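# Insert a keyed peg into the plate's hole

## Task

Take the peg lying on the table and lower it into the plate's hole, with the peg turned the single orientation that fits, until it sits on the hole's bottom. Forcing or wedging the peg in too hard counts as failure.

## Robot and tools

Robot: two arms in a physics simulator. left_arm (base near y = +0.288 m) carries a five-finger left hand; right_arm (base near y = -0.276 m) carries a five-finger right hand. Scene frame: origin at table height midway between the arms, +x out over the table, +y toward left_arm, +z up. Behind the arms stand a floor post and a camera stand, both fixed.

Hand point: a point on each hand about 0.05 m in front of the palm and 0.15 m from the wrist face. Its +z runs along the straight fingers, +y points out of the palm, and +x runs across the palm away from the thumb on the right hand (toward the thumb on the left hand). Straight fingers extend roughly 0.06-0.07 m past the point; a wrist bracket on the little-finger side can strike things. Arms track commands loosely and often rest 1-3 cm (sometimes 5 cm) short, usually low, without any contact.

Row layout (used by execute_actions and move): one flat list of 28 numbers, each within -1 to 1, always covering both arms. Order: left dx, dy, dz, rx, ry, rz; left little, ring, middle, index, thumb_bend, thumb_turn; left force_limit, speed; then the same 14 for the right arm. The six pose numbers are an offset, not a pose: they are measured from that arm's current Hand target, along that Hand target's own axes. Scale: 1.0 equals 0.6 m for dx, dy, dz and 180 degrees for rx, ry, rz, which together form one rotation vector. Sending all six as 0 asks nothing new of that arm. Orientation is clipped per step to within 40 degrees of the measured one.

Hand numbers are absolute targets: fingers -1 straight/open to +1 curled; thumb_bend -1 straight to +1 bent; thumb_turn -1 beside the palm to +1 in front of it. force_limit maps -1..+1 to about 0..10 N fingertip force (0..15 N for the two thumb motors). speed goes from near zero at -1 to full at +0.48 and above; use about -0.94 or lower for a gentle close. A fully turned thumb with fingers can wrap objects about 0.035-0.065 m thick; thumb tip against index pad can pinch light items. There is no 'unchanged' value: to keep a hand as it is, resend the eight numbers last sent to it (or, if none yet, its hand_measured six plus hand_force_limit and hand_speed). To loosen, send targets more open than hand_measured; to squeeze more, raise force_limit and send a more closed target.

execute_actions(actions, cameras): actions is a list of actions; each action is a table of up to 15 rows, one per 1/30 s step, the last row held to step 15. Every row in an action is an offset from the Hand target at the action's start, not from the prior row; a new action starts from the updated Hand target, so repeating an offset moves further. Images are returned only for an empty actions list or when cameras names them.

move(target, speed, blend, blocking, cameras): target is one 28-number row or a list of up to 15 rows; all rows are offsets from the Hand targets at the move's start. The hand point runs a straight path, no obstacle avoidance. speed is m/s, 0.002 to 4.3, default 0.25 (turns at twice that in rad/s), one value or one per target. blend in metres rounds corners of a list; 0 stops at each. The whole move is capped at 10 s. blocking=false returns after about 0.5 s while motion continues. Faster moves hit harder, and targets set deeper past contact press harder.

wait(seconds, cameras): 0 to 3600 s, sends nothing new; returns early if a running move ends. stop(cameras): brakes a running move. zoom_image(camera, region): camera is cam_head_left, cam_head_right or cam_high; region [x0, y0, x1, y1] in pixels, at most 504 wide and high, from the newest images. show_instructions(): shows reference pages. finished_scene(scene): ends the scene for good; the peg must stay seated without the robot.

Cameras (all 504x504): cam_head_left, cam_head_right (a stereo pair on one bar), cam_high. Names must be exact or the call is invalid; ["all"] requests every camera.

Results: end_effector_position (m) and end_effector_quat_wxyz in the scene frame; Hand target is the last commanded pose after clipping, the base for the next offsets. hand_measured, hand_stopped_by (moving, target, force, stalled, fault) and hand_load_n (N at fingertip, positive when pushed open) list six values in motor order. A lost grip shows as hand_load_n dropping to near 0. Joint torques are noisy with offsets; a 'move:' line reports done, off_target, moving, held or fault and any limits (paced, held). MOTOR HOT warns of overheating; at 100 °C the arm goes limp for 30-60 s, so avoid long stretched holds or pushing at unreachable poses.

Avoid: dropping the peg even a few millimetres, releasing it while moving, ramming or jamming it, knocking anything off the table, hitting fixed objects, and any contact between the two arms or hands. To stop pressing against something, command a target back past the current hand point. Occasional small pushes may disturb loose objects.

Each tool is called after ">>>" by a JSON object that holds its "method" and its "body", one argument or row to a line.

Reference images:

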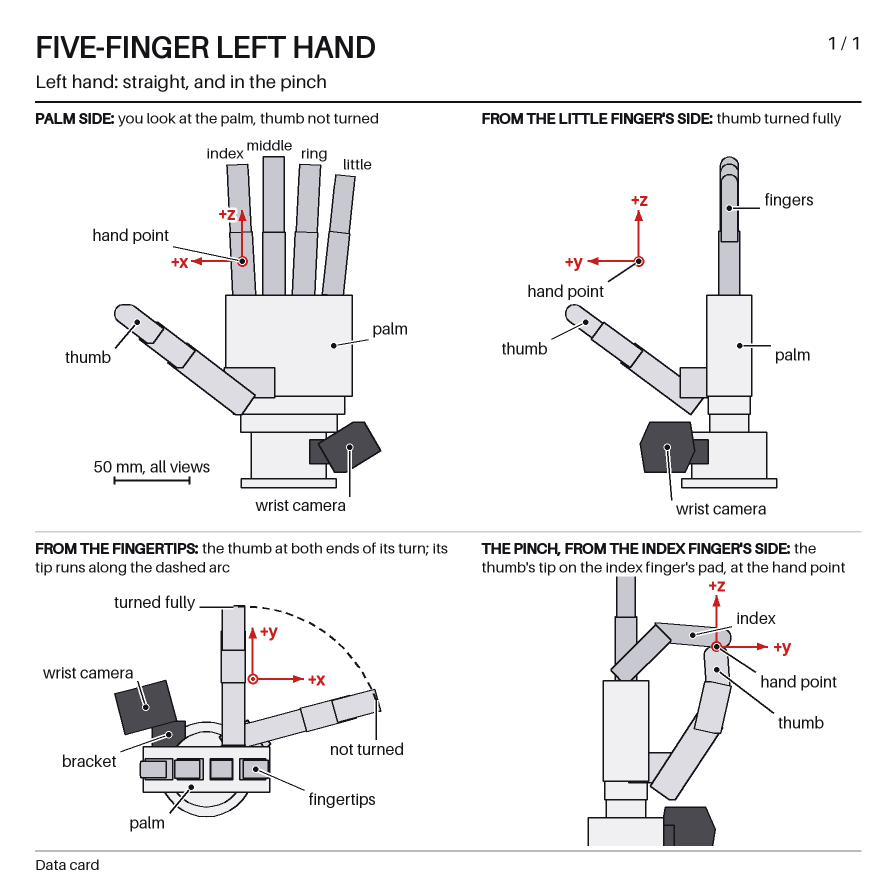

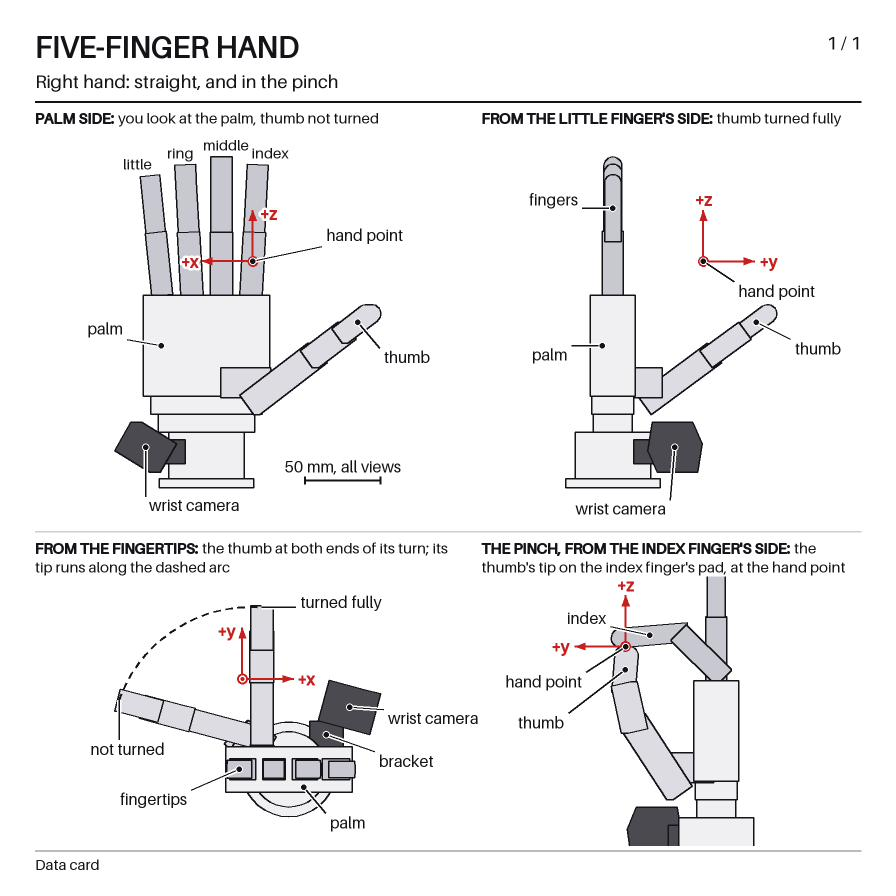

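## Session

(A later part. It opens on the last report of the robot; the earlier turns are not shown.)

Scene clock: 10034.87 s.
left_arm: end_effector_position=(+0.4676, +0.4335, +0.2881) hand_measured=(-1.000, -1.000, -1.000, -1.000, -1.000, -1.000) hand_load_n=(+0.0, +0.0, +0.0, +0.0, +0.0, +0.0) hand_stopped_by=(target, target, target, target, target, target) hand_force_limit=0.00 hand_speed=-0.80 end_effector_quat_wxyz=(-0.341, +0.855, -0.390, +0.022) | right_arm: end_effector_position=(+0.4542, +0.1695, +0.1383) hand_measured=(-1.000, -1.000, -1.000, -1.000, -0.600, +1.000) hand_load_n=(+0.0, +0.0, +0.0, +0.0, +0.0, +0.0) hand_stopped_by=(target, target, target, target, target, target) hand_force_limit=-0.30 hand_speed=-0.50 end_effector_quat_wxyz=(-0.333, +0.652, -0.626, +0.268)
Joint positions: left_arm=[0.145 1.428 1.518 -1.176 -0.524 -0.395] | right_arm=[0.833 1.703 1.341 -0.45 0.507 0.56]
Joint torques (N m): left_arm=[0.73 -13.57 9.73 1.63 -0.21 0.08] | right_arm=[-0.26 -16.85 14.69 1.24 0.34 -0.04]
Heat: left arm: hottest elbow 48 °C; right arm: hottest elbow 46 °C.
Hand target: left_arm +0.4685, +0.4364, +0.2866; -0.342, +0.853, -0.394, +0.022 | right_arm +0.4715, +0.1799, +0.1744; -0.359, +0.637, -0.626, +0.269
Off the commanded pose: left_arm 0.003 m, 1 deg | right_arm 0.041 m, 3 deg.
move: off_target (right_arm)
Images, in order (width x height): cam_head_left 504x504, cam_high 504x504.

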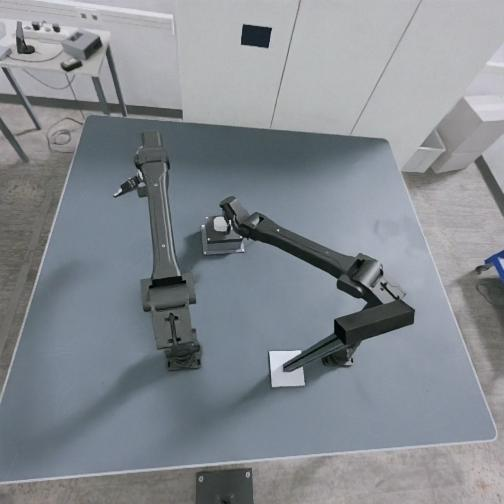

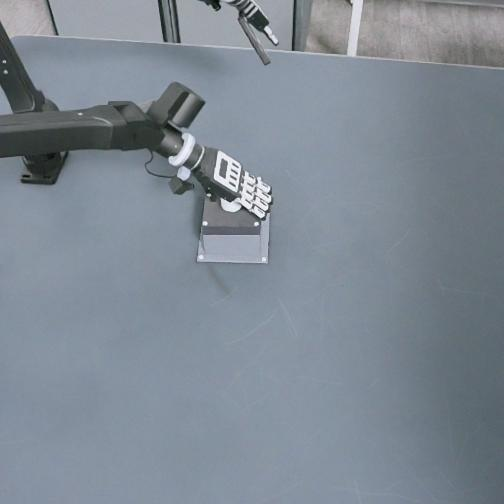

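>>> {"method": "move", "body": {
  "target": [0,0,0,0,0,0,-1,-1,-1,-1,-1,-1,0,-0.8,-0.009,-0.0432,-0.0241,0,0,0,-1,-1,-1,-1,-0.6,1,-0.3,-0.5],
  "speed": 0.04,
  "cameras": ["cam_high","cam_head_left"]
}}

>>> {"method": "zoom_image", "body": {
  "camera": "cam_high",
  "region": [195, 165, 275, 245]
}}

>>> {"method": "zoom_image", "body": {
  "camera": "cam_head_left",
  "region": [195, 195, 255, 255]
}}

Scene clock: 10042.13 s.
left_arm: end_effector_position=(+0.4676, +0.4335, +0.2881) hand_measured=(-1.000, -1.000, -1.000, -1.000, -1.000, -1.000) hand_load_n=(+0.0, +0.0, -0.5, +0.0, +0.0, +0.0) hand_stopped_by=(target, target, target, target, target, target) hand_force_limit=0.00 hand_speed=-0.80 end_effector_quat_wxyz=(-0.341, +0.855, -0.390, +0.022) | right_arm: end_effector_position=(+0.4594, +0.1731, +0.1612) hand_measured=(-1.000, -1.000, -1.000, -1.000, -0.600, +1.000) hand_load_n=(+0.0, +0.0, +0.0, +0.0, +0.0, +0.0) hand_stopped_by=(target, target, target, target, target, target) hand_force_limit=-0.30 hand_speed=-0.50 end_effector_quat_wxyz=(-0.329, +0.653, -0.627, +0.268)
Joint positions: left_arm=[0.145 1.428 1.518 -1.176 -0.524 -0.395] | right_arm=[0.831 1.703 1.408 -0.526 0.507 0.56]
Joint torques (N m): left_arm=[0.73 -13.51 9.72 1.62 -0.21 0.08] | right_arm=[-0.21 -17.67 14.99 1.43 0.31 -0.05]
Heat: left arm: hottest elbow 48 °C; right arm: hottest elbow 47 °C.
Hand target: left_arm +0.4685, +0.4364, +0.2866; -0.342, +0.853, -0.394, +0.022 | right_arm +0.4754, +0.1823, +0.2043; -0.360, +0.637, -0.626, +0.269
Off the commanded pose: left_arm 0.003 m, 1 deg | right_arm 0.047 m, 4 deg.
move: off_target (right_arm)
Images, in order (width x height): cam_head_left 504x504, cam_high 504x504.

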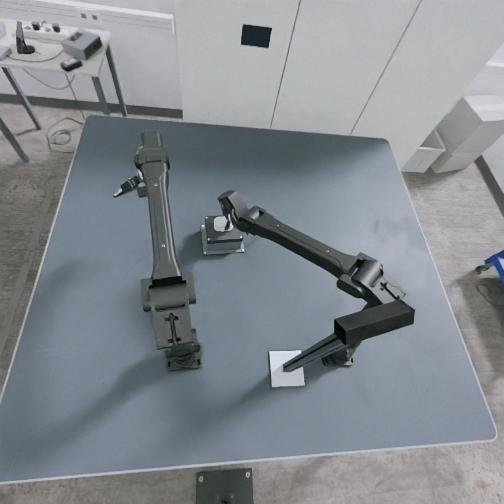

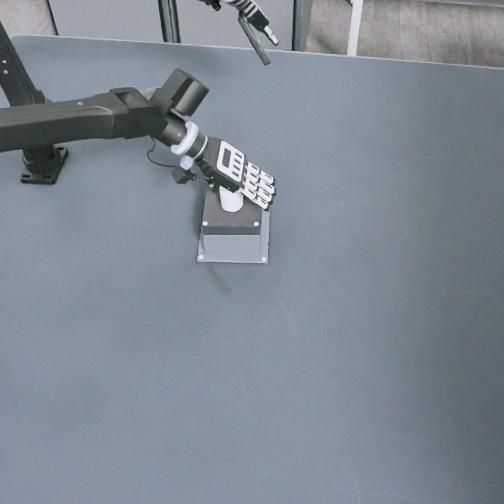

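Scaled by 6.300.

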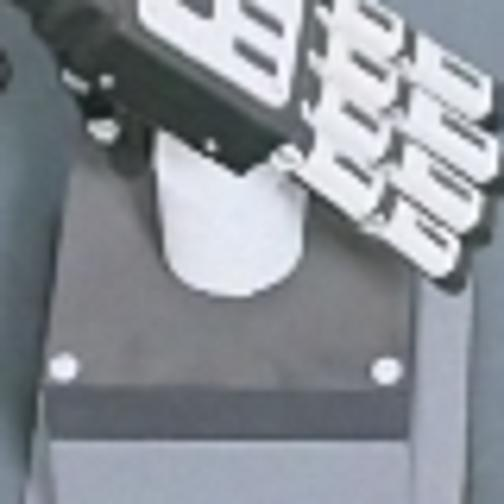

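Scaled by 8.400.

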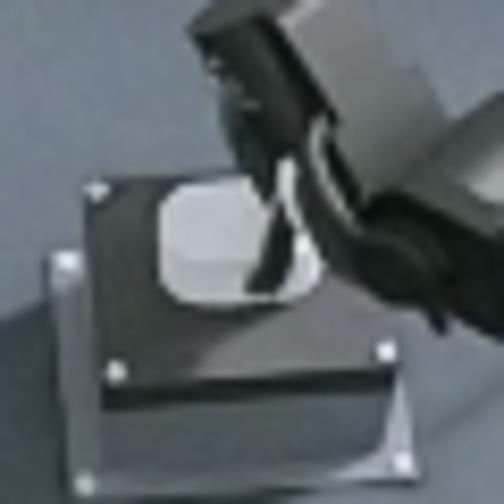

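>>> {"method": "move", "body": {
  "target": [0,0,0,0,0,0,-1,-1,-1,-1,-1,-1,0,-0.8,-0.0076,-0.05,-0.0441,0,0,0,-1,-1,-1,-1,-0.7,1,-0.3,-0.5],
  "speed": 0.05,
  "cameras": ["cam_high","cam_head_left"]
}}

>>> {"method": "zoom_image", "body": {
  "camera": "cam_high",
  "region": [195, 165, 275, 245]
}}

>>> {"method": "zoom_image", "body": {
  "camera": "cam_head_left",
  "region": [195, 195, 255, 255]
}}

Scene clock: 10055.50 s.
left_arm: end_effector_position=(+0.4676, +0.4335, +0.2881) hand_measured=(-1.000, -1.000, -1.000, -1.000, -1.000, -1.000) hand_load_n=(+0.0, +0.0, +0.0, +0.0, +0.0, +0.0) hand_stopped_by=(target, target, target, target, target, target) hand_force_limit=0.00 hand_speed=-0.80 end_effector_quat_wxyz=(-0.341, +0.855, -0.390, +0.022) | right_arm: end_effector_position=(+0.4598, +0.1734, +0.1980) hand_measured=(-1.000, -1.000, -1.000, -1.000, -0.700, +1.000) hand_load_n=(+0.0, +0.0, +0.0, +0.0, +0.0, +0.0) hand_stopped_by=(target, target, target, target, target, target) hand_force_limit=-0.30 hand_speed=-0.50 end_effector_quat_wxyz=(-0.326, +0.655, -0.627, +0.268)
Joint positions: left_arm=[0.145 1.428 1.518 -1.176 -0.524 -0.395] | right_arm=[0.831 1.684 1.485 -0.628 0.507 0.56]
Joint torques (N m): left_arm=[0.73 -13.51 9.73 1.63 -0.21 0.08] | right_arm=[0.15 -17.9 15.27 1.35 0.41 -0.02]
Heat: left arm: hottest elbow 48 °C; right arm: hottest elbow 48 °C.
Hand target: left_arm +0.4685, +0.4364, +0.2866; -0.342, +0.853, -0.394, +0.022 | right_arm +0.4722, +0.1823, +0.2444; -0.359, +0.637, -0.626, +0.269
Off the commanded pose: left_arm 0.003 m, 1 deg | right_arm 0.049 m, 4 deg.
move: off_target (right_arm)
Images, in order (width x height): cam_head_left 504x504, cam_high 504x504.

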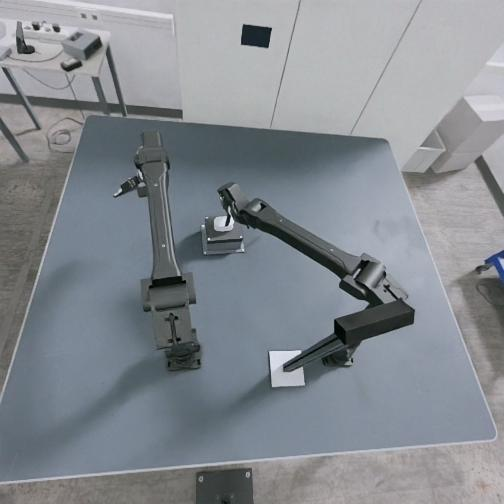

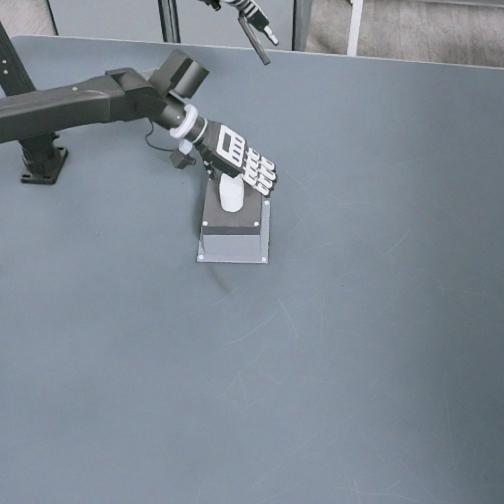

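Scaled by 6.300.

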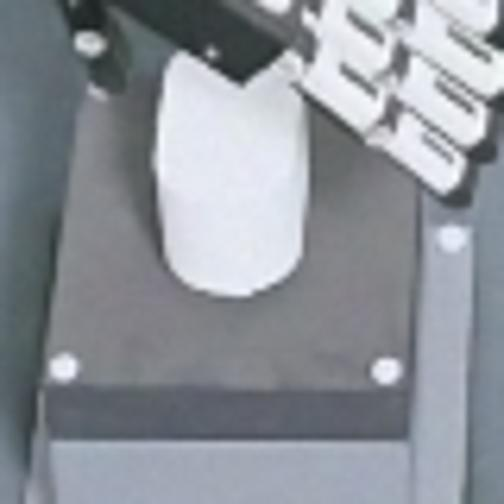

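Scaled by 8.400.

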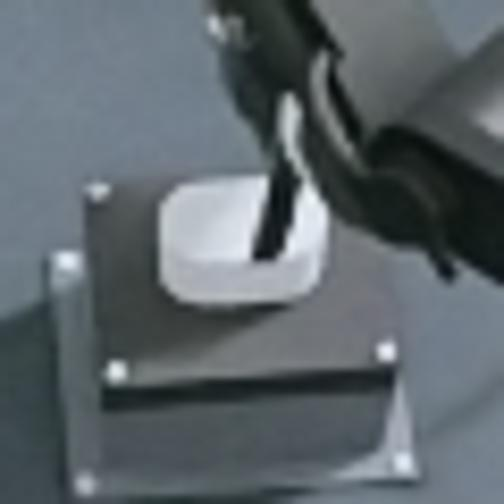

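>>> {"method": "move", "body": {
  "target": [
    [0,0,0,0,0,0,-1,-1,-1,-1,-1,-1,0,-0.8,-0.0052,-0.041,-0.028,0,0,0,-1,-1,-1,-1,-0.7,1,-0.3,-0.5],
    [0,0,0,0,0,0,-1,-1,-1,-1,-1,-1,0,-0.8,0.119,0.0102,-0.126,0,0,0,-1,-1,-1,-1,-0.7,1,-0.3,-0.5]
  ],
  "speed": 0.08,
  "cameras": ["cam_high","cam_head_left","cam_head_right"]
}}

>>> {"method": "zoom_image", "body": {
  "camera": "cam_high",
  "region": [210, 165, 260, 215]
}}

>>> {"method": "zoom_image", "body": {
  "camera": "cam_head_left",
  "region": [200, 205, 250, 255]
}}

>>> {"method": "zoom_image", "body": {
  "camera": "cam_head_right",
  "region": [208, 205, 258, 255]
}}

Scene clock: 10072.63 s.
left_arm: end_effector_position=(+0.4676, +0.4335, +0.2881) hand_measured=(-1.000, -1.000, -1.000, -1.000, -1.000, -1.000) hand_load_n=(+0.0, +0.0, +0.0, +0.0, +0.0, -0.5) hand_stopped_by=(target, target, target, target, target, target) hand_force_limit=0.00 hand_speed=-0.80 end_effector_quat_wxyz=(-0.341, +0.855, -0.390, +0.022) | right_arm: end_effector_position=(+0.4108, +0.1060, +0.2662) hand_measured=(-1.000, -1.000, -1.000, -1.000, -0.700, +1.000) hand_load_n=(+0.0, +0.0, +0.0, +0.0, +0.0, +0.0) hand_stopped_by=(target, target, target, target, target, target) hand_force_limit=-0.30 hand_speed=-0.50 end_effector_quat_wxyz=(-0.347, +0.642, -0.630, +0.267)
Joint positions: left_arm=[0.145 1.428 1.518 -1.176 -0.524 -0.395] | right_arm=[0.806 1.421 1.339 -0.691 0.49 0.551]
Joint torques (N m): left_arm=[0.73 -13.51 9.72 1.63 -0.21 0.08] | right_arm=[-0.26 -13.86 9.88 2.51 0.24 -0.15]
Heat: left arm: hottest elbow 48 °C; right arm: hottest elbow 47 °C.
Hand target: left_arm +0.4685, +0.4364, +0.2866; -0.342, +0.853, -0.394, +0.022 | right_arm +0.4134, +0.1027, +0.2769; -0.359, +0.637, -0.626, +0.269
Off the commanded pose: left_arm 0.003 m, 1 deg | right_arm 0.012 m, 2 deg.
move: off_target (right_arm)

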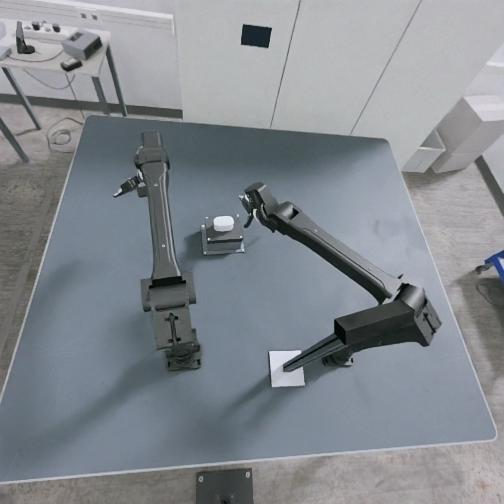

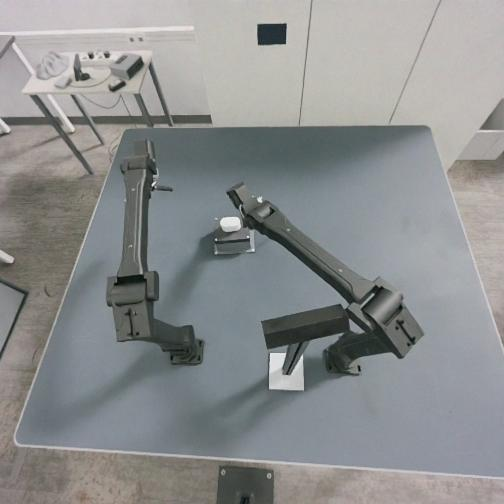

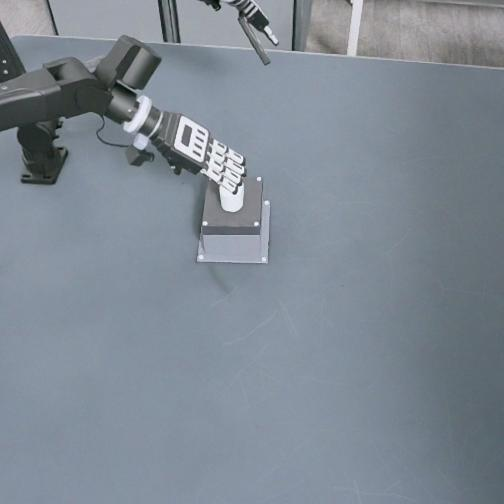

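Scaled by 10.080.

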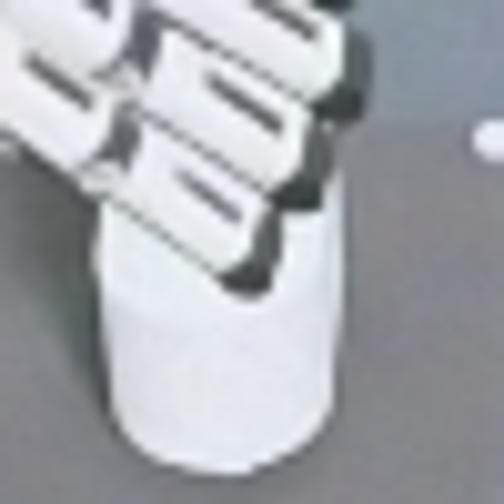

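Scaled by 10.080.

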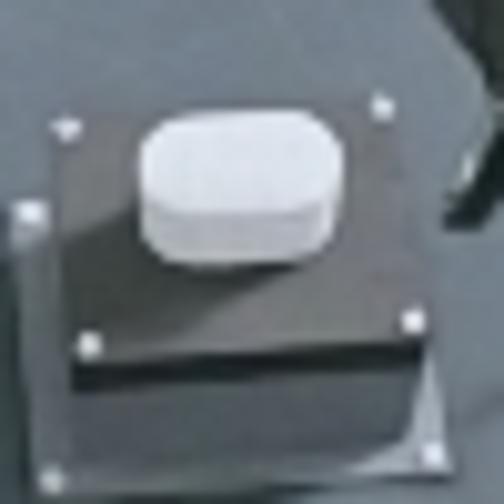

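Scaled by 10.080.

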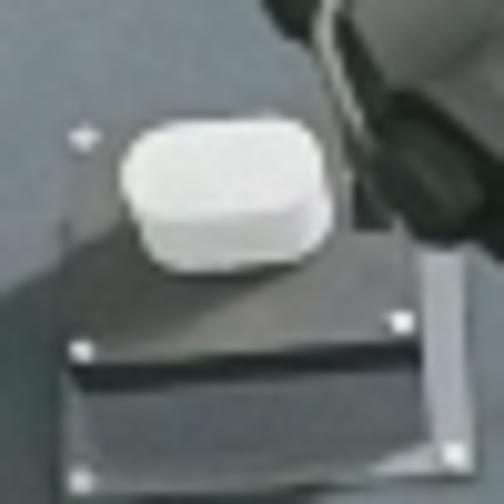

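>>> {"method": "zoom_image", "body": {
  "camera": "cam_head_left",
  "region": [211, 213, 237, 239]
}}

>>> {"method": "zoom_image", "body": {
  "camera": "cam_head_right",
  "region": [217, 213, 243, 239]
}}

>>> {"method": "zoom_image", "body": {
  "camera": "cam_high",
  "region": [217, 189, 247, 219]
}}

Scaled by 19.385.

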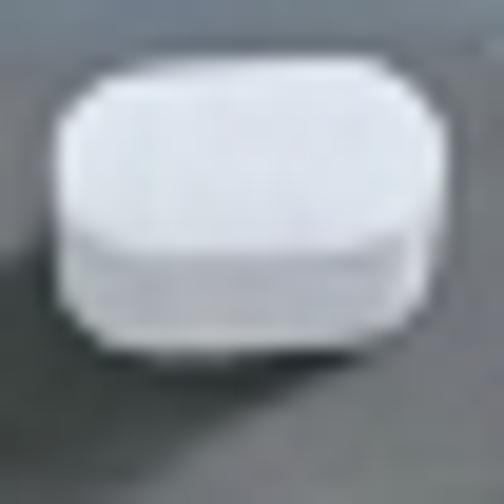

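Scaled by 19.385.

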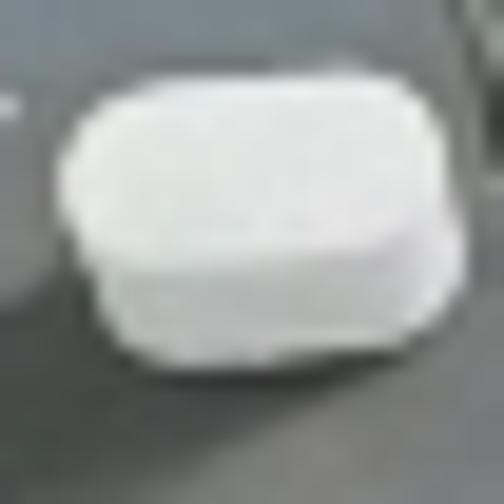

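Scaled by 16.800.

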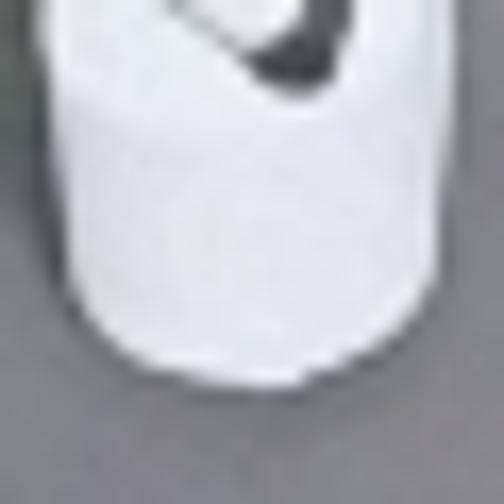

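>>> {"method": "move", "body": {
  "target": [0,0,0,0,0,0,-1,-1,-1,-1,-1,-1,0,-0.8,-0.1082,0.01675,0.0847,0,0,0,-1,-1,0,0,-0.8,1,-0.6,-0.5],
  "speed": 0.08,
  "cameras": ["cam_high","cam_head_left","cam_head_right"]
}}

>>> {"method": "zoom_image", "body": {
  "camera": "cam_high",
  "region": [195, 145, 275, 225]
}}

>>> {"method": "zoom_image", "body": {
  "camera": "cam_head_left",
  "region": [195, 185, 255, 245]
}}

Scene clock: 10253.50 s.
left_arm: end_effector_position=(+0.4676, +0.4335, +0.2881) hand_measured=(-1.000, -1.000, -1.000, -1.000, -1.000, -1.000) hand_load_n=(+0.0, +0.0, +0.0, +0.0, +0.0, -0.5) hand_stopped_by=(target, target, target, target, target, target) hand_force_limit=0.00 hand_speed=-0.80 end_effector_quat_wxyz=(-0.341, +0.855, -0.390, +0.022) | right_arm: end_effector_position=(+0.4293, +0.1531, +0.2127) hand_measured=(-1.000, -1.000, +0.000, +0.000, -0.800, +1.000) hand_load_n=(+0.0, +0.0, +0.0, +0.0, +0.0, +0.0) hand_stopped_by=(target, target, target, target, target, target) hand_force_limit=-0.60 hand_speed=-0.50 end_effector_quat_wxyz=(-0.325, +0.656, -0.625, +0.272)
Joint positions: left_arm=[0.145 1.428 1.518 -1.176 -0.524 -0.395] | right_arm=[0.848 1.587 1.405 -0.651 0.523 0.568]
Joint torques (N m): left_arm=[0.79 -13.51 9.73 1.63 -0.21 0.07] | right_arm=[0.44 -14.27 15.5 2.32 0.53 0.13]
Heat: left arm: hottest elbow 48 °C; right arm: hottest elbow 43 °C.
Hand target: left_arm +0.4685, +0.4364, +0.2866; -0.342, +0.853, -0.394, +0.022 | right_arm +0.4432, +0.1736, +0.2457; -0.359, +0.637, -0.626, +0.269
Off the commanded pose: left_arm 0.003 m, 1 deg | right_arm 0.041 m, 5 deg.
move: off_target (right_arm)

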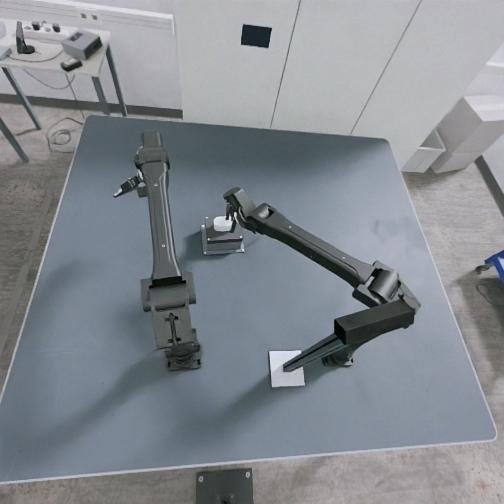

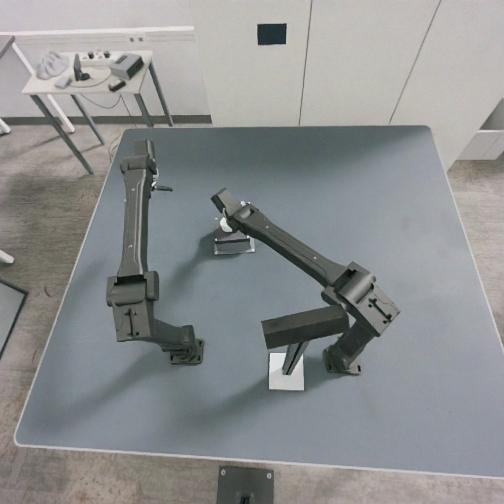

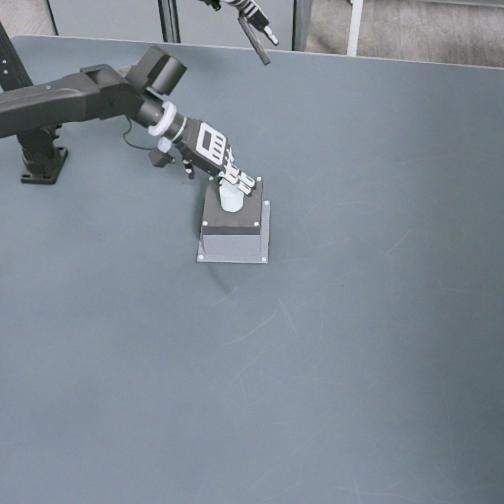

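Scaled by 6.300.

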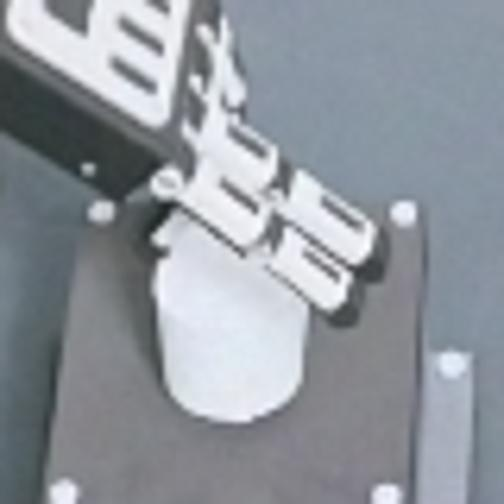

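Scaled by 8.400.

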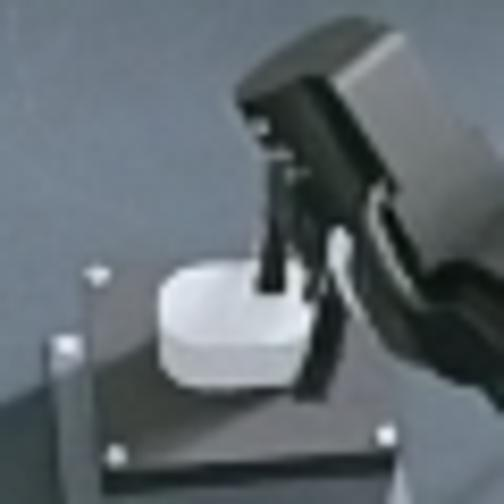

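>>> {"method": "move", "body": {
  "target": [0,0,0,0,0,0,-1,-1,-1,-1,-1,-1,0,-0.8,-0.0227,0.029,0.0508,0,0,0,-1,-1,0,0,-0.8,1,-0.6,-0.5],
  "speed": 0.04,
  "cameras": ["cam_high","cam_head_left"]
}}

>>> {"method": "zoom_image", "body": {
  "camera": "cam_high",
  "region": [195, 145, 275, 225]
}}

>>> {"method": "zoom_image", "body": {
  "camera": "cam_head_left",
  "region": [195, 185, 255, 245]
}}

Scene clock: 10268.57 s.
left_arm: end_effector_position=(+0.4676, +0.4335, +0.2881) hand_measured=(-1.000, -1.000, -1.000, -1.000, -1.000, -1.000) hand_load_n=(-0.5, +0.0, +0.0, +0.0, +0.0, +0.0) hand_stopped_by=(target, target, target, target, target, target) hand_force_limit=0.00 hand_speed=-0.80 end_effector_quat_wxyz=(-0.341, +0.855, -0.390, +0.022) | right_arm: end_effector_position=(+0.4420, +0.1694, +0.1862) hand_measured=(-1.000, -1.000, +0.000, +0.000, -0.800, +1.000) hand_load_n=(+0.0, +0.0, -0.5, +0.0, +0.0, +0.0) hand_stopped_by=(target, target, target, target, target, target) hand_force_limit=-0.60 hand_speed=-0.50 end_effector_quat_wxyz=(-0.327, +0.655, -0.625, +0.273)
Joint positions: left_arm=[0.145 1.428 1.518 -1.176 -0.524 -0.395] | right_arm=[0.852 1.652 1.412 -0.591 0.528 0.571]
Joint torques (N m): left_arm=[0.67 -13.45 9.73 1.62 -0.21 0.08] | right_arm=[1.14 -15.38 15.17 2.4 0.47 0.13]
Heat: left arm: hottest elbow 48 °C; right arm: hottest elbow 44 °C.
Hand target: left_arm +0.4685, +0.4364, +0.2866; -0.342, +0.853, -0.394, +0.022 | right_arm +0.4558, +0.1917, +0.2151; -0.359, +0.637, -0.626, +0.269
Off the commanded pose: left_arm 0.003 m, 1 deg | right_arm 0.039 m, 4 deg.
move: off_target (right_arm)
Images, in order (width x height): cam_head_left 504x504, cam_high 504x504.

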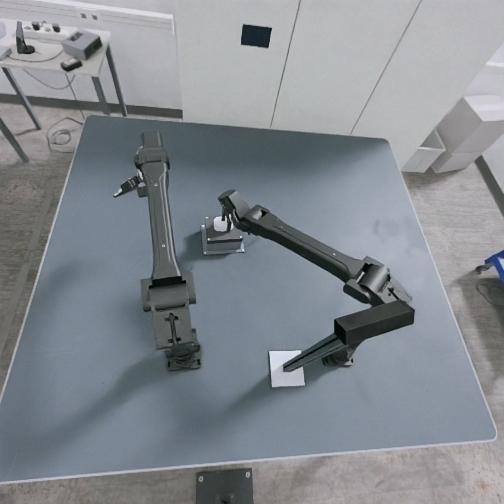

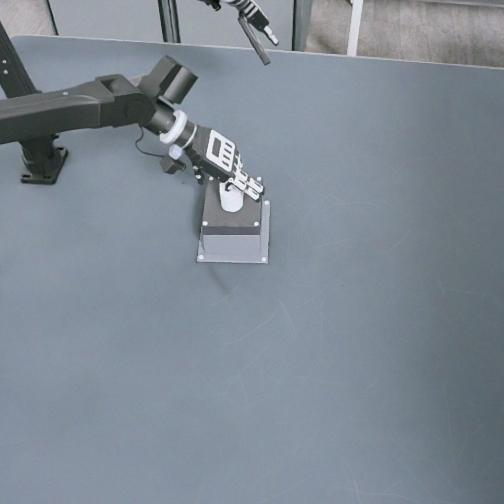

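Scaled by 6.300.

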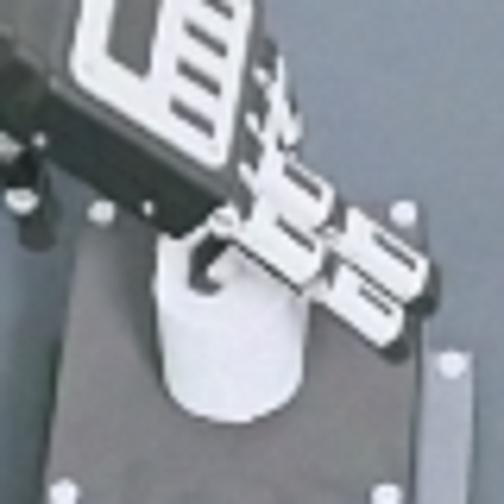

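Scaled by 8.400.

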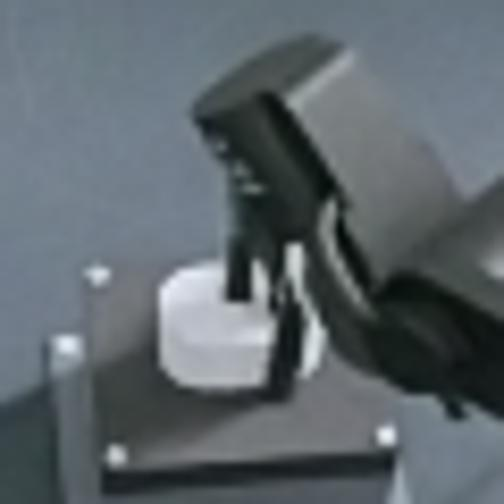

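>>> {"method": "move", "body": {
  "target": [0,0,0,0,0,0,-1,-1,-1,-1,-1,-1,0,-0.8,-0.0082,0.0088,0.0066,0,0,0,-1,-1,0,0,-0.8,1,-0.6,-0.5],
  "speed": 0.02,
  "cameras": []
}}

>>> {"method": "move", "body": {
  "target": [0,0,0,0,0,0,-1,-1,-1,-1,-1,-1,0,-0.8,0.0005,0.0041,0.0028,0,0,0,-1,-1,0,0,-0.8,1,-0.6,-0.5],
  "speed": 0.02,
  "cameras": ["cam_high","cam_head_left"]
}}

>>> {"method": "zoom_image", "body": {
  "camera": "cam_high",
  "region": [217, 175, 257, 215]
}}

>>> {"method": "zoom_image", "body": {
  "camera": "cam_head_left",
  "region": [205, 205, 245, 245]
}}

Scene clock: 10285.30 s.
left_arm: end_effector_position=(+0.4676, +0.4335, +0.2881) hand_measured=(-1.000, -1.000, -1.000, -1.000, -1.000, -1.000) hand_load_n=(+0.0, +0.0, +0.0, +0.0, +0.0, +0.0) hand_stopped_by=(target, target, target, target, target, target) hand_force_limit=0.00 hand_speed=-0.80 end_effector_quat_wxyz=(-0.341, +0.855, -0.390, +0.022) | right_arm: end_effector_position=(+0.4434, +0.1736, +0.1854) hand_measured=(-1.000, -1.000, +0.000, +0.000, -0.800, +1.000) hand_load_n=(+0.0, +0.0, -0.5, +0.0, +0.0, +0.0) hand_stopped_by=(target, target, target, target, target, target) hand_force_limit=-0.60 hand_speed=-0.50 end_effector_quat_wxyz=(-0.329, +0.653, -0.624, +0.275)
Joint positions: left_arm=[0.145 1.428 1.518 -1.176 -0.524 -0.395] | right_arm=[0.857 1.66 1.417 -0.583 0.535 0.573]
Joint torques (N m): left_arm=[0.73 -13.51 9.72 1.63 -0.21 0.07] | right_arm=[1.38 -14.39 14.95 2.44 0.4 0.16]
Heat: left arm: hottest elbow 48 °C; right arm: hottest elbow 46 °C.
Hand target: left_arm +0.4685, +0.4364, +0.2866; -0.342, +0.853, -0.394, +0.022 | right_arm +0.4555, +0.1972, +0.2090; -0.359, +0.637, -0.626, +0.269
Off the commanded pose: left_arm 0.003 m, 1 deg | right_arm 0.036 m, 4 deg.
move: off_target (right_arm)

Scene clock: 10285.83 s.
left_arm: end_effector_position=(+0.4676, +0.4335, +0.2881) hand_measured=(-1.000, -1.000, -1.000, -1.000, -1.000, -1.000) hand_load_n=(-0.5, +0.0, +0.0, +0.0, +0.0, +0.0) hand_stopped_by=(target, target, target, target, target, target) hand_force_limit=0.00 hand_speed=-0.80 end_effector_quat_wxyz=(-0.341, +0.855, -0.390, +0.022) | right_arm: end_effector_position=(+0.4442, +0.1753, +0.1854) hand_measured=(-1.000, -1.000, +0.000, +0.000, -0.800, +1.000) hand_load_n=(+0.0, +0.0, -0.5, +0.0, +0.0, +0.0) hand_stopped_by=(target, target, target, target, target, target) hand_force_limit=-0.60 hand_speed=-0.50 end_effector_quat_wxyz=(-0.332, +0.652, -0.624, +0.274)
Joint positions: left_arm=[0.145 1.428 1.518 -1.176 -0.524 -0.395] | right_arm=[0.858 1.662 1.417 -0.575 0.535 0.574]
Joint torques (N m): left_arm=[0.73 -13.51 9.73 1.62 -0.21 0.07] | right_arm=[1.44 -14.45 14.41 2.29 0.4 0.16]
Heat: left arm: hottest elbow 48 °C; right arm: hottest elbow 46 °C.
Hand target: left_arm +0.4685, +0.4364, +0.2866; -0.342, +0.853, -0.394, +0.022 | right_arm +0.4553, +0.1973, +0.2059; -0.359, +0.637, -0.626, +0.269
Off the commanded pose: left_arm 0.003 m, 1 deg | right_arm 0.032 m, 4 deg.
move: off_target (right_arm)
Images, in order (width x height): cam_head_left 504x504, cam_high 504x504.

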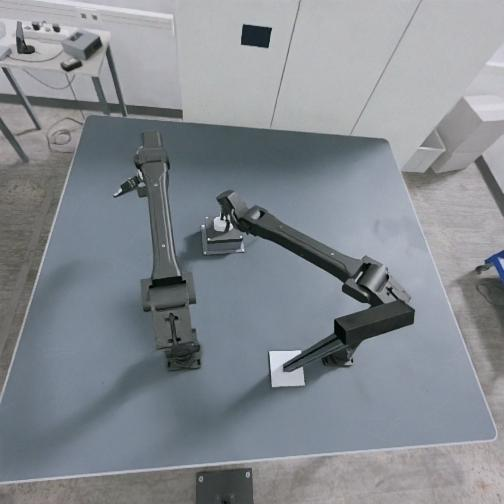

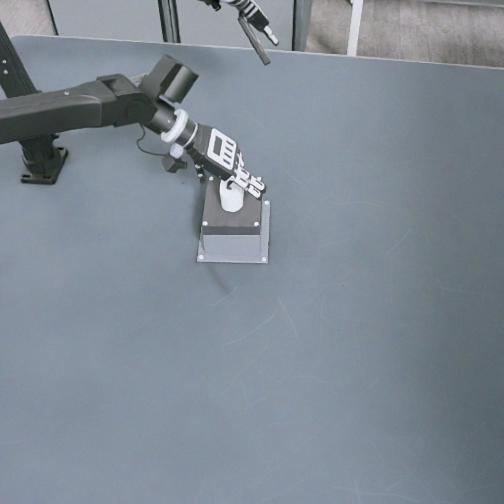

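Scaled by 12.600.

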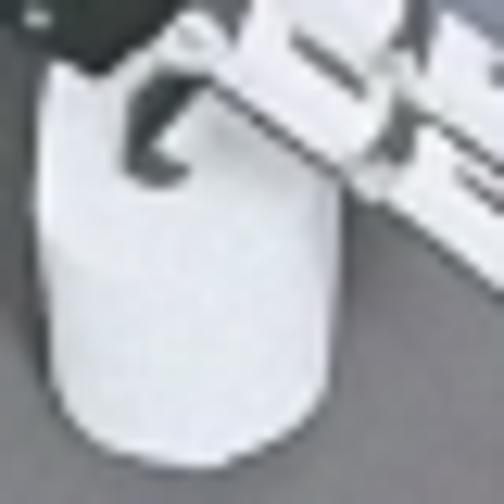

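Scaled by 12.600.

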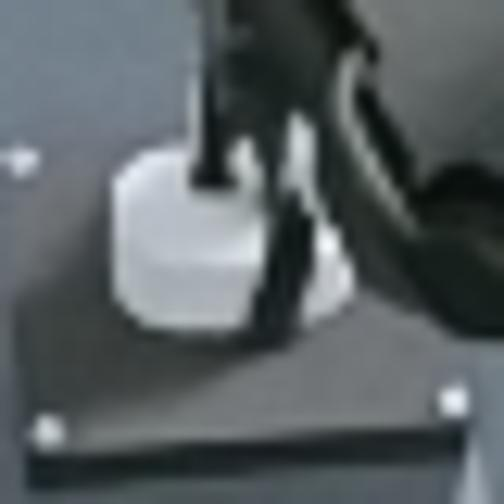

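>>> {"method": "move", "body": {
  "target": [0,0,0,0,0,0,-1,-1,-1,-1,-1,-1,0,-0.8,0.0009,0.0068,0.0047,0,0,0,-1,-1,0,0,-0.8,1,-0.6,-0.5],
  "speed": 0.02
}}

>>> {"method": "move", "body": {
  "target": [0,0,0,0,0,0,-1,-1,-1,-1,-1,-1,0,-0.8,0.0007,0.0055,0.0037,0,0,0,-1,-1,0,0,-0.8,1,-0.6,-0.5],
  "speed": 0.02
}}

Scene clock: 10291.70 s.
left_arm: end_effector_position=(+0.4676, +0.4335, +0.2881) hand_measured=(-1.000, -1.000, -1.000, -1.000, -1.000, -1.000) hand_load_n=(+0.0, +0.0, +0.0, +0.0, +0.0, +0.0) hand_stopped_by=(target, target, target, target, target, target) hand_force_limit=0.00 hand_speed=-0.80 end_effector_quat_wxyz=(-0.341, +0.855, -0.390, +0.022) | right_arm: end_effector_position=(+0.4457, +0.1776, +0.1856) hand_measured=(-1.000, -1.000, +0.000, +0.000, -0.800, +1.000) hand_load_n=(+0.0, +0.0, -1.0, +0.0, +0.0, +0.0) hand_stopped_by=(target, target, target, target, target, target) hand_force_limit=-0.60 hand_speed=-0.50 end_effector_quat_wxyz=(-0.336, +0.650, -0.624, +0.274)
Joint positions: left_arm=[0.145 1.428 1.518 -1.176 -0.524 -0.395] | right_arm=[0.859 1.665 1.417 -0.564 0.536 0.575]
Joint torques (N m): left_arm=[0.67 -13.51 9.72 1.62 -0.21 0.08] | right_arm=[1.32 -14.45 13.64 2.52 0.41 0.15]
Heat: left arm: hottest elbow 48 °C; right arm: hottest elbow 46 °C.
Hand target: left_arm +0.4685, +0.4364, +0.2866; -0.342, +0.853, -0.394, +0.022 | right_arm +0.4551, +0.1973, +0.2011; -0.360, +0.637, -0.626, +0.269
Off the commanded pose: left_arm 0.003 m, 1 deg | right_arm 0.027 m, 3 deg.
move: off_target (right_arm)

Scene clock: 10292.27 s.
left_arm: end_effector_position=(+0.4676, +0.4335, +0.2881) hand_measured=(-1.000, -1.000, -1.000, -1.000, -1.000, -1.000) hand_load_n=(+0.0, +0.0, +0.0, +0.0, +0.0, +0.0) hand_stopped_by=(target, target, target, target, target, target) hand_force_limit=0.00 hand_speed=-0.80 end_effector_quat_wxyz=(-0.341, +0.855, -0.390, +0.022) | right_arm: end_effector_position=(+0.4471, +0.1796, +0.1855) hand_measured=(-1.000, -1.000, +0.000, +0.000, -0.800, +1.000) hand_load_n=(+0.0, +0.0, -1.0, +0.0, +0.0, +0.0) hand_stopped_by=(target, target, target, target, target, target) hand_force_limit=-0.60 hand_speed=-0.50 end_effector_quat_wxyz=(-0.340, +0.648, -0.624, +0.274)
Joint positions: left_arm=[0.145 1.428 1.518 -1.176 -0.524 -0.395] | right_arm=[0.859 1.668 1.417 -0.554 0.536 0.575]
Joint torques (N m): left_arm=[0.67 -13.51 9.72 1.63 -0.21 0.08] | right_arm=[1.32 -14.39 13.01 2.5 0.4 0.15]
Heat: left arm: hottest elbow 48 °C; right arm: hottest elbow 46 °C.
Hand target: left_arm +0.4685, +0.4364, +0.2866; -0.342, +0.853, -0.394, +0.022 | right_arm +0.4549, +0.1972, +0.1970; -0.359, +0.637, -0.626, +0.269
Off the commanded pose: left_arm 0.003 m, 1 deg | right_arm 0.023 m, 3 deg.
move: off_target (right_arm)

>>> {"method": "move", "body": {
  "target": [0,0,0,0,0,0,-1,-1,-1,-1,-1,-1,0,-0.8,0.0071,0.0117,-0.0007,0,0,0,-1,-1,0,0,-0.8,1,-0.6,-0.5],
  "speed": 0.02
}}

>>> {"method": "move", "body": {
  "target": [0,0,0,0,0,0,-1,-1,-1,-1,-1,-1,0,-0.8,0.0007,0.0055,0.0037,0,0,0,-1,-1,0,0,-0.8,1,-0.6,-0.5],
  "speed": 0.02
}}

Scene clock: 10300.63 s.
left_arm: end_effector_position=(+0.4676, +0.4335, +0.2881) hand_measured=(-1.000, -1.000, -1.000, -1.000, -1.000, -1.000) hand_load_n=(+0.0, +0.0, +0.0, +0.0, +0.0, +0.0) hand_stopped_by=(target, target, target, target, target, target) hand_force_limit=0.00 hand_speed=-0.80 end_effector_quat_wxyz=(-0.341, +0.855, -0.390, +0.022) | right_arm: end_effector_position=(+0.4492, +0.1838, +0.1878) hand_measured=(-1.000, -1.000, +0.000, +0.000, -0.800, +1.000) hand_load_n=(+0.0, +0.0, +0.0, +0.0, +0.0, +0.0) hand_stopped_by=(target, target, target, target, target, target) hand_force_limit=-0.60 hand_speed=-0.50 end_effector_quat_wxyz=(-0.348, +0.644, -0.624, +0.273)
Joint positions: left_arm=[0.145 1.428 1.518 -1.176 -0.524 -0.395] | right_arm=[0.861 1.669 1.417 -0.535 0.536 0.578]
Joint torques (N m): left_arm=[0.79 -13.51 9.73 1.63 -0.21 0.08] | right_arm=[1.2 -15.27 10.55 2.47 0.42 0.1]
Heat: left arm: hottest elbow 48 °C; right arm: hottest elbow 45 °C.
Hand target: left_arm +0.4685, +0.4364, +0.2866; -0.342, +0.853, -0.394, +0.022 | right_arm +0.4507, +0.1932, +0.1913; -0.360, +0.637, -0.626, +0.269
Off the commanded pose: left_arm 0.003 m, 1 deg | right_arm 0.010 m, 2 deg.
move: done

Scene clock: 10301.20 s.
left_arm: end_effector_position=(+0.4676, +0.4335, +0.2881) hand_measured=(-1.000, -1.000, -1.000, -1.000, -1.000, -1.000) hand_load_n=(+0.0, +0.0, +0.0, +0.0, +0.0, +0.0) hand_stopped_by=(target, target, target, target, target, target) hand_force_limit=0.00 hand_speed=-0.80 end_effector_quat_wxyz=(-0.341, +0.855, -0.390, +0.022) | right_arm: end_effector_position=(+0.4506, +0.1855, +0.1893) hand_measured=(-1.000, -1.000, +0.000, +0.000, -0.800, +1.000) hand_load_n=(+0.0, +0.0, +0.0, +0.0, +0.0, +0.0) hand_stopped_by=(target, target, target, target, target, target) hand_force_limit=-0.60 hand_speed=-0.50 end_effector_quat_wxyz=(-0.352, +0.642, -0.624, +0.273)
Joint positions: left_arm=[0.145 1.428 1.518 -1.176 -0.524 -0.395] | right_arm=[0.861 1.67 1.417 -0.525 0.536 0.579]
Joint torques (N m): left_arm=[0.79 -13.45 9.72 1.63 -0.21 0.07] | right_arm=[1.14 -16.09 9.88 2.41 0.42 0.12]
Heat: left arm: hottest elbow 48 °C; right arm: hottest elbow 45 °C.
Hand target: left_arm +0.4685, +0.4364, +0.2866; -0.342, +0.853, -0.394, +0.022 | right_arm +0.4505, +0.1932, +0.1874; -0.360, +0.637, -0.626, +0.269
Off the commanded pose: left_arm 0.003 m, 1 deg | right_arm 0.008 m, 1 deg.
move: done

>>> {"method": "move", "body": {
  "target": [0,0,0,0,0,0,-1,-1,-1,-1,-1,-1,0,-0.8,0.0103,0.0125,-0.0024,0,0,0,-1,-1,0,0,-0.8,1,-0.6,-0.5],
  "speed": 0.02
}}

>>> {"method": "move", "body": {
  "target": [0,0,0,0,0,0,-1,-1,-1,-1,-1,-1,0,-0.8,0.0007,0.0055,0.0037,0,0,0,-1,-1,0,0,-0.8,1,-0.6,-0.5],
  "speed": 0.02,
  "cameras": ["cam_high","cam_head_left"]
}}

>>> {"method": "zoom_image", "body": {
  "camera": "cam_high",
  "region": [217, 175, 257, 215]
}}

>>> {"method": "zoom_image", "body": {
  "camera": "cam_head_left",
  "region": [205, 205, 245, 245]
}}

Scene clock: 10312.10 s.
left_arm: end_effector_position=(+0.4676, +0.4335, +0.2881) hand_measured=(-1.000, -1.000, -1.000, -1.000, -1.000, -1.000) hand_load_n=(+0.0, +0.0, +0.0, -0.5, +0.0, +0.0) hand_stopped_by=(target, target, target, target, target, target) hand_force_limit=0.00 hand_speed=-0.80 end_effector_quat_wxyz=(-0.341, +0.855, -0.390, +0.022) | right_arm: end_effector_position=(+0.4502, +0.1849, +0.1845) hand_measured=(-1.000, -1.000, +0.000, +0.000, -0.800, +1.000) hand_load_n=(+0.0, +0.0, -1.0, +0.0, +0.0, +0.0) hand_stopped_by=(target, target, target, target, target, target) hand_force_limit=-0.60 hand_speed=-0.50 end_effector_quat_wxyz=(-0.357, +0.639, -0.624, +0.273)
Joint positions: left_arm=[0.145 1.428 1.518 -1.176 -0.524 -0.395] | right_arm=[0.861 1.667 1.397 -0.498 0.538 0.579]
Joint torques (N m): left_arm=[0.73 -13.45 9.73 1.62 -0.21 0.07] | right_arm=[1.14 -16.03 8.47 2.17 0.36 0.11]
Heat: left arm: hottest elbow 48 °C; right arm: hottest elbow 45 °C.
Hand target: left_arm +0.4685, +0.4364, +0.2866; -0.342, +0.853, -0.394, +0.022 | right_arm +0.4453, +0.1871, +0.1814; -0.359, +0.637, -0.626, +0.269
Off the commanded pose: left_arm 0.003 m, 1 deg | right_arm 0.006 m, 1 deg.
move: done

Scene clock: 10312.67 s.
left_arm: end_effector_position=(+0.4676, +0.4335, +0.2881) hand_measured=(-1.000, -1.000, -1.000, -1.000, -1.000, -1.000) hand_load_n=(+0.0, -0.5, +0.0, +0.0, +0.0, +0.0) hand_stopped_by=(target, target, target, target, target, target) hand_force_limit=0.00 hand_speed=-0.80 end_effector_quat_wxyz=(-0.341, +0.855, -0.390, +0.022) | right_arm: end_effector_position=(+0.4503, +0.1849, +0.1842) hand_measured=(-1.000, -1.000, +0.000, +0.000, -0.800, +1.000) hand_load_n=(+0.0, +0.0, -2.0, +0.0, +0.0, +0.0) hand_stopped_by=(target, target, target, target, target, target) hand_force_limit=-0.60 hand_speed=-0.50 end_effector_quat_wxyz=(-0.359, +0.638, -0.624, +0.273)
Joint positions: left_arm=[0.145 1.428 1.518 -1.176 -0.524 -0.395] | right_arm=[0.862 1.665 1.391 -0.488 0.539 0.579]
Joint torques (N m): left_arm=[0.73 -13.45 9.72 1.62 -0.21 0.08] | right_arm=[1.14 -15.74 8.27 2.32 0.33 0.11]
Heat: left arm: hottest elbow 48 °C; right arm: hottest elbow 45 °C.
Hand target: left_arm +0.4685, +0.4364, +0.2866; -0.342, +0.853, -0.394, +0.022 | right_arm +0.4451, +0.1872, +0.1775; -0.359, +0.637, -0.626, +0.269
Off the commanded pose: left_arm 0.003 m, 1 deg | right_arm 0.009 m, 1 deg.
move: done
Images, in order (width x height): cam_head_left 504x504, cam_high 504x504.

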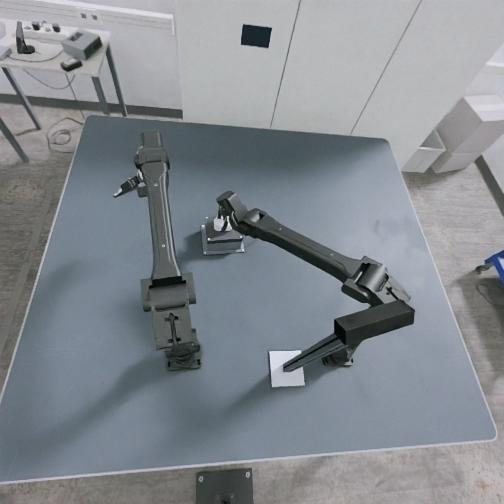

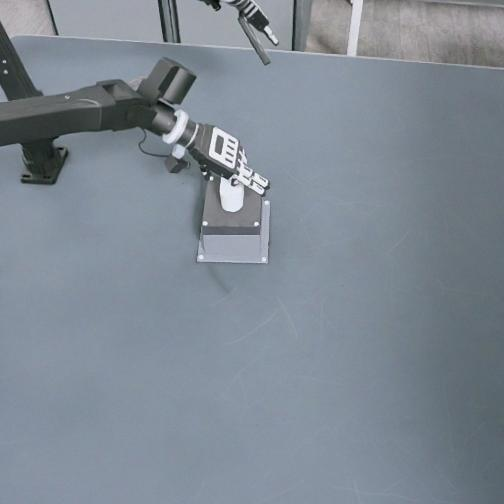

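Scaled by 12.600.

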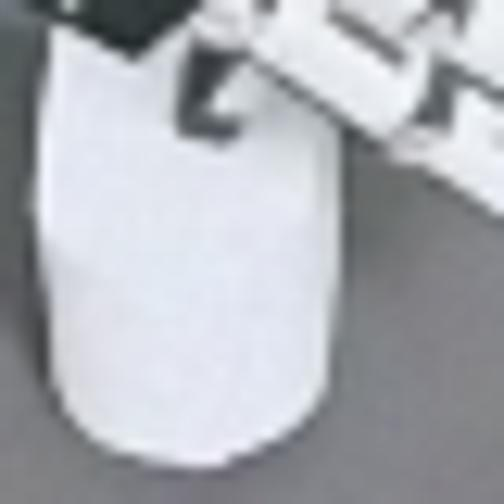

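Scaled by 12.600.

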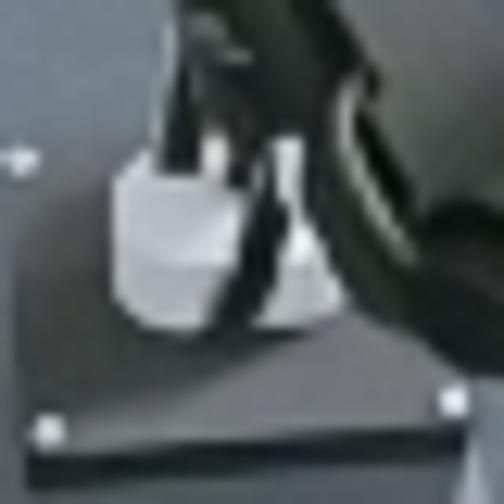

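>>> {"method": "move", "body": {
  "target": [0,0,0,0,0,0,-1,-1,-1,-1,-1,-1,0,-0.8,0.0007,0.0055,0.0037,0,0,0,-1,-1,0,0,-0.8,1,-0.6,-0.5],
  "speed": 0.02
}}

Scene clock: 10320.23 s.
left_arm: end_effector_position=(+0.4676, +0.4335, +0.2881) hand_measured=(-1.000, -1.000, -1.000, -1.000, -1.000, -1.000) hand_load_n=(+0.0, +0.0, +0.0, +0.0, +0.0, +0.0) hand_stopped_by=(target, target, target, target, target, target) hand_force_limit=0.00 hand_speed=-0.80 end_effector_quat_wxyz=(-0.341, +0.855, -0.390, +0.022) | right_arm: end_effector_position=(+0.4502, +0.1849, +0.1839) hand_measured=(-1.000, -1.000, +0.000, +0.000, -0.800, +1.000) hand_load_n=(+0.0, +0.0, -2.5, +0.0, +0.0, +0.0) hand_stopped_by=(target, target, target, target, target, target) hand_force_limit=-0.60 hand_speed=-0.50 end_effector_quat_wxyz=(-0.362, +0.636, -0.624, +0.274)
Joint positions: left_arm=[0.145 1.428 1.518 -1.176 -0.524 -0.395] | right_arm=[0.862 1.663 1.384 -0.478 0.54 0.579]
Joint torques (N m): left_arm=[0.73 -13.51 9.72 1.63 -0.21 0.07] | right_arm=[1.14 -15.38 8.18 2.13 0.31 0.12]
Heat: left arm: hottest elbow 48 °C; right arm: hottest elbow 45 °C.
Hand target: left_arm +0.4685, +0.4364, +0.2866; -0.342, +0.853, -0.394, +0.022 | right_arm +0.4448, +0.1872, +0.1736; -0.359, +0.637, -0.626, +0.269
Off the commanded pose: left_arm 0.003 m, 1 deg | right_arm 0.012 m, 1 deg.
move: off_target (right_arm)


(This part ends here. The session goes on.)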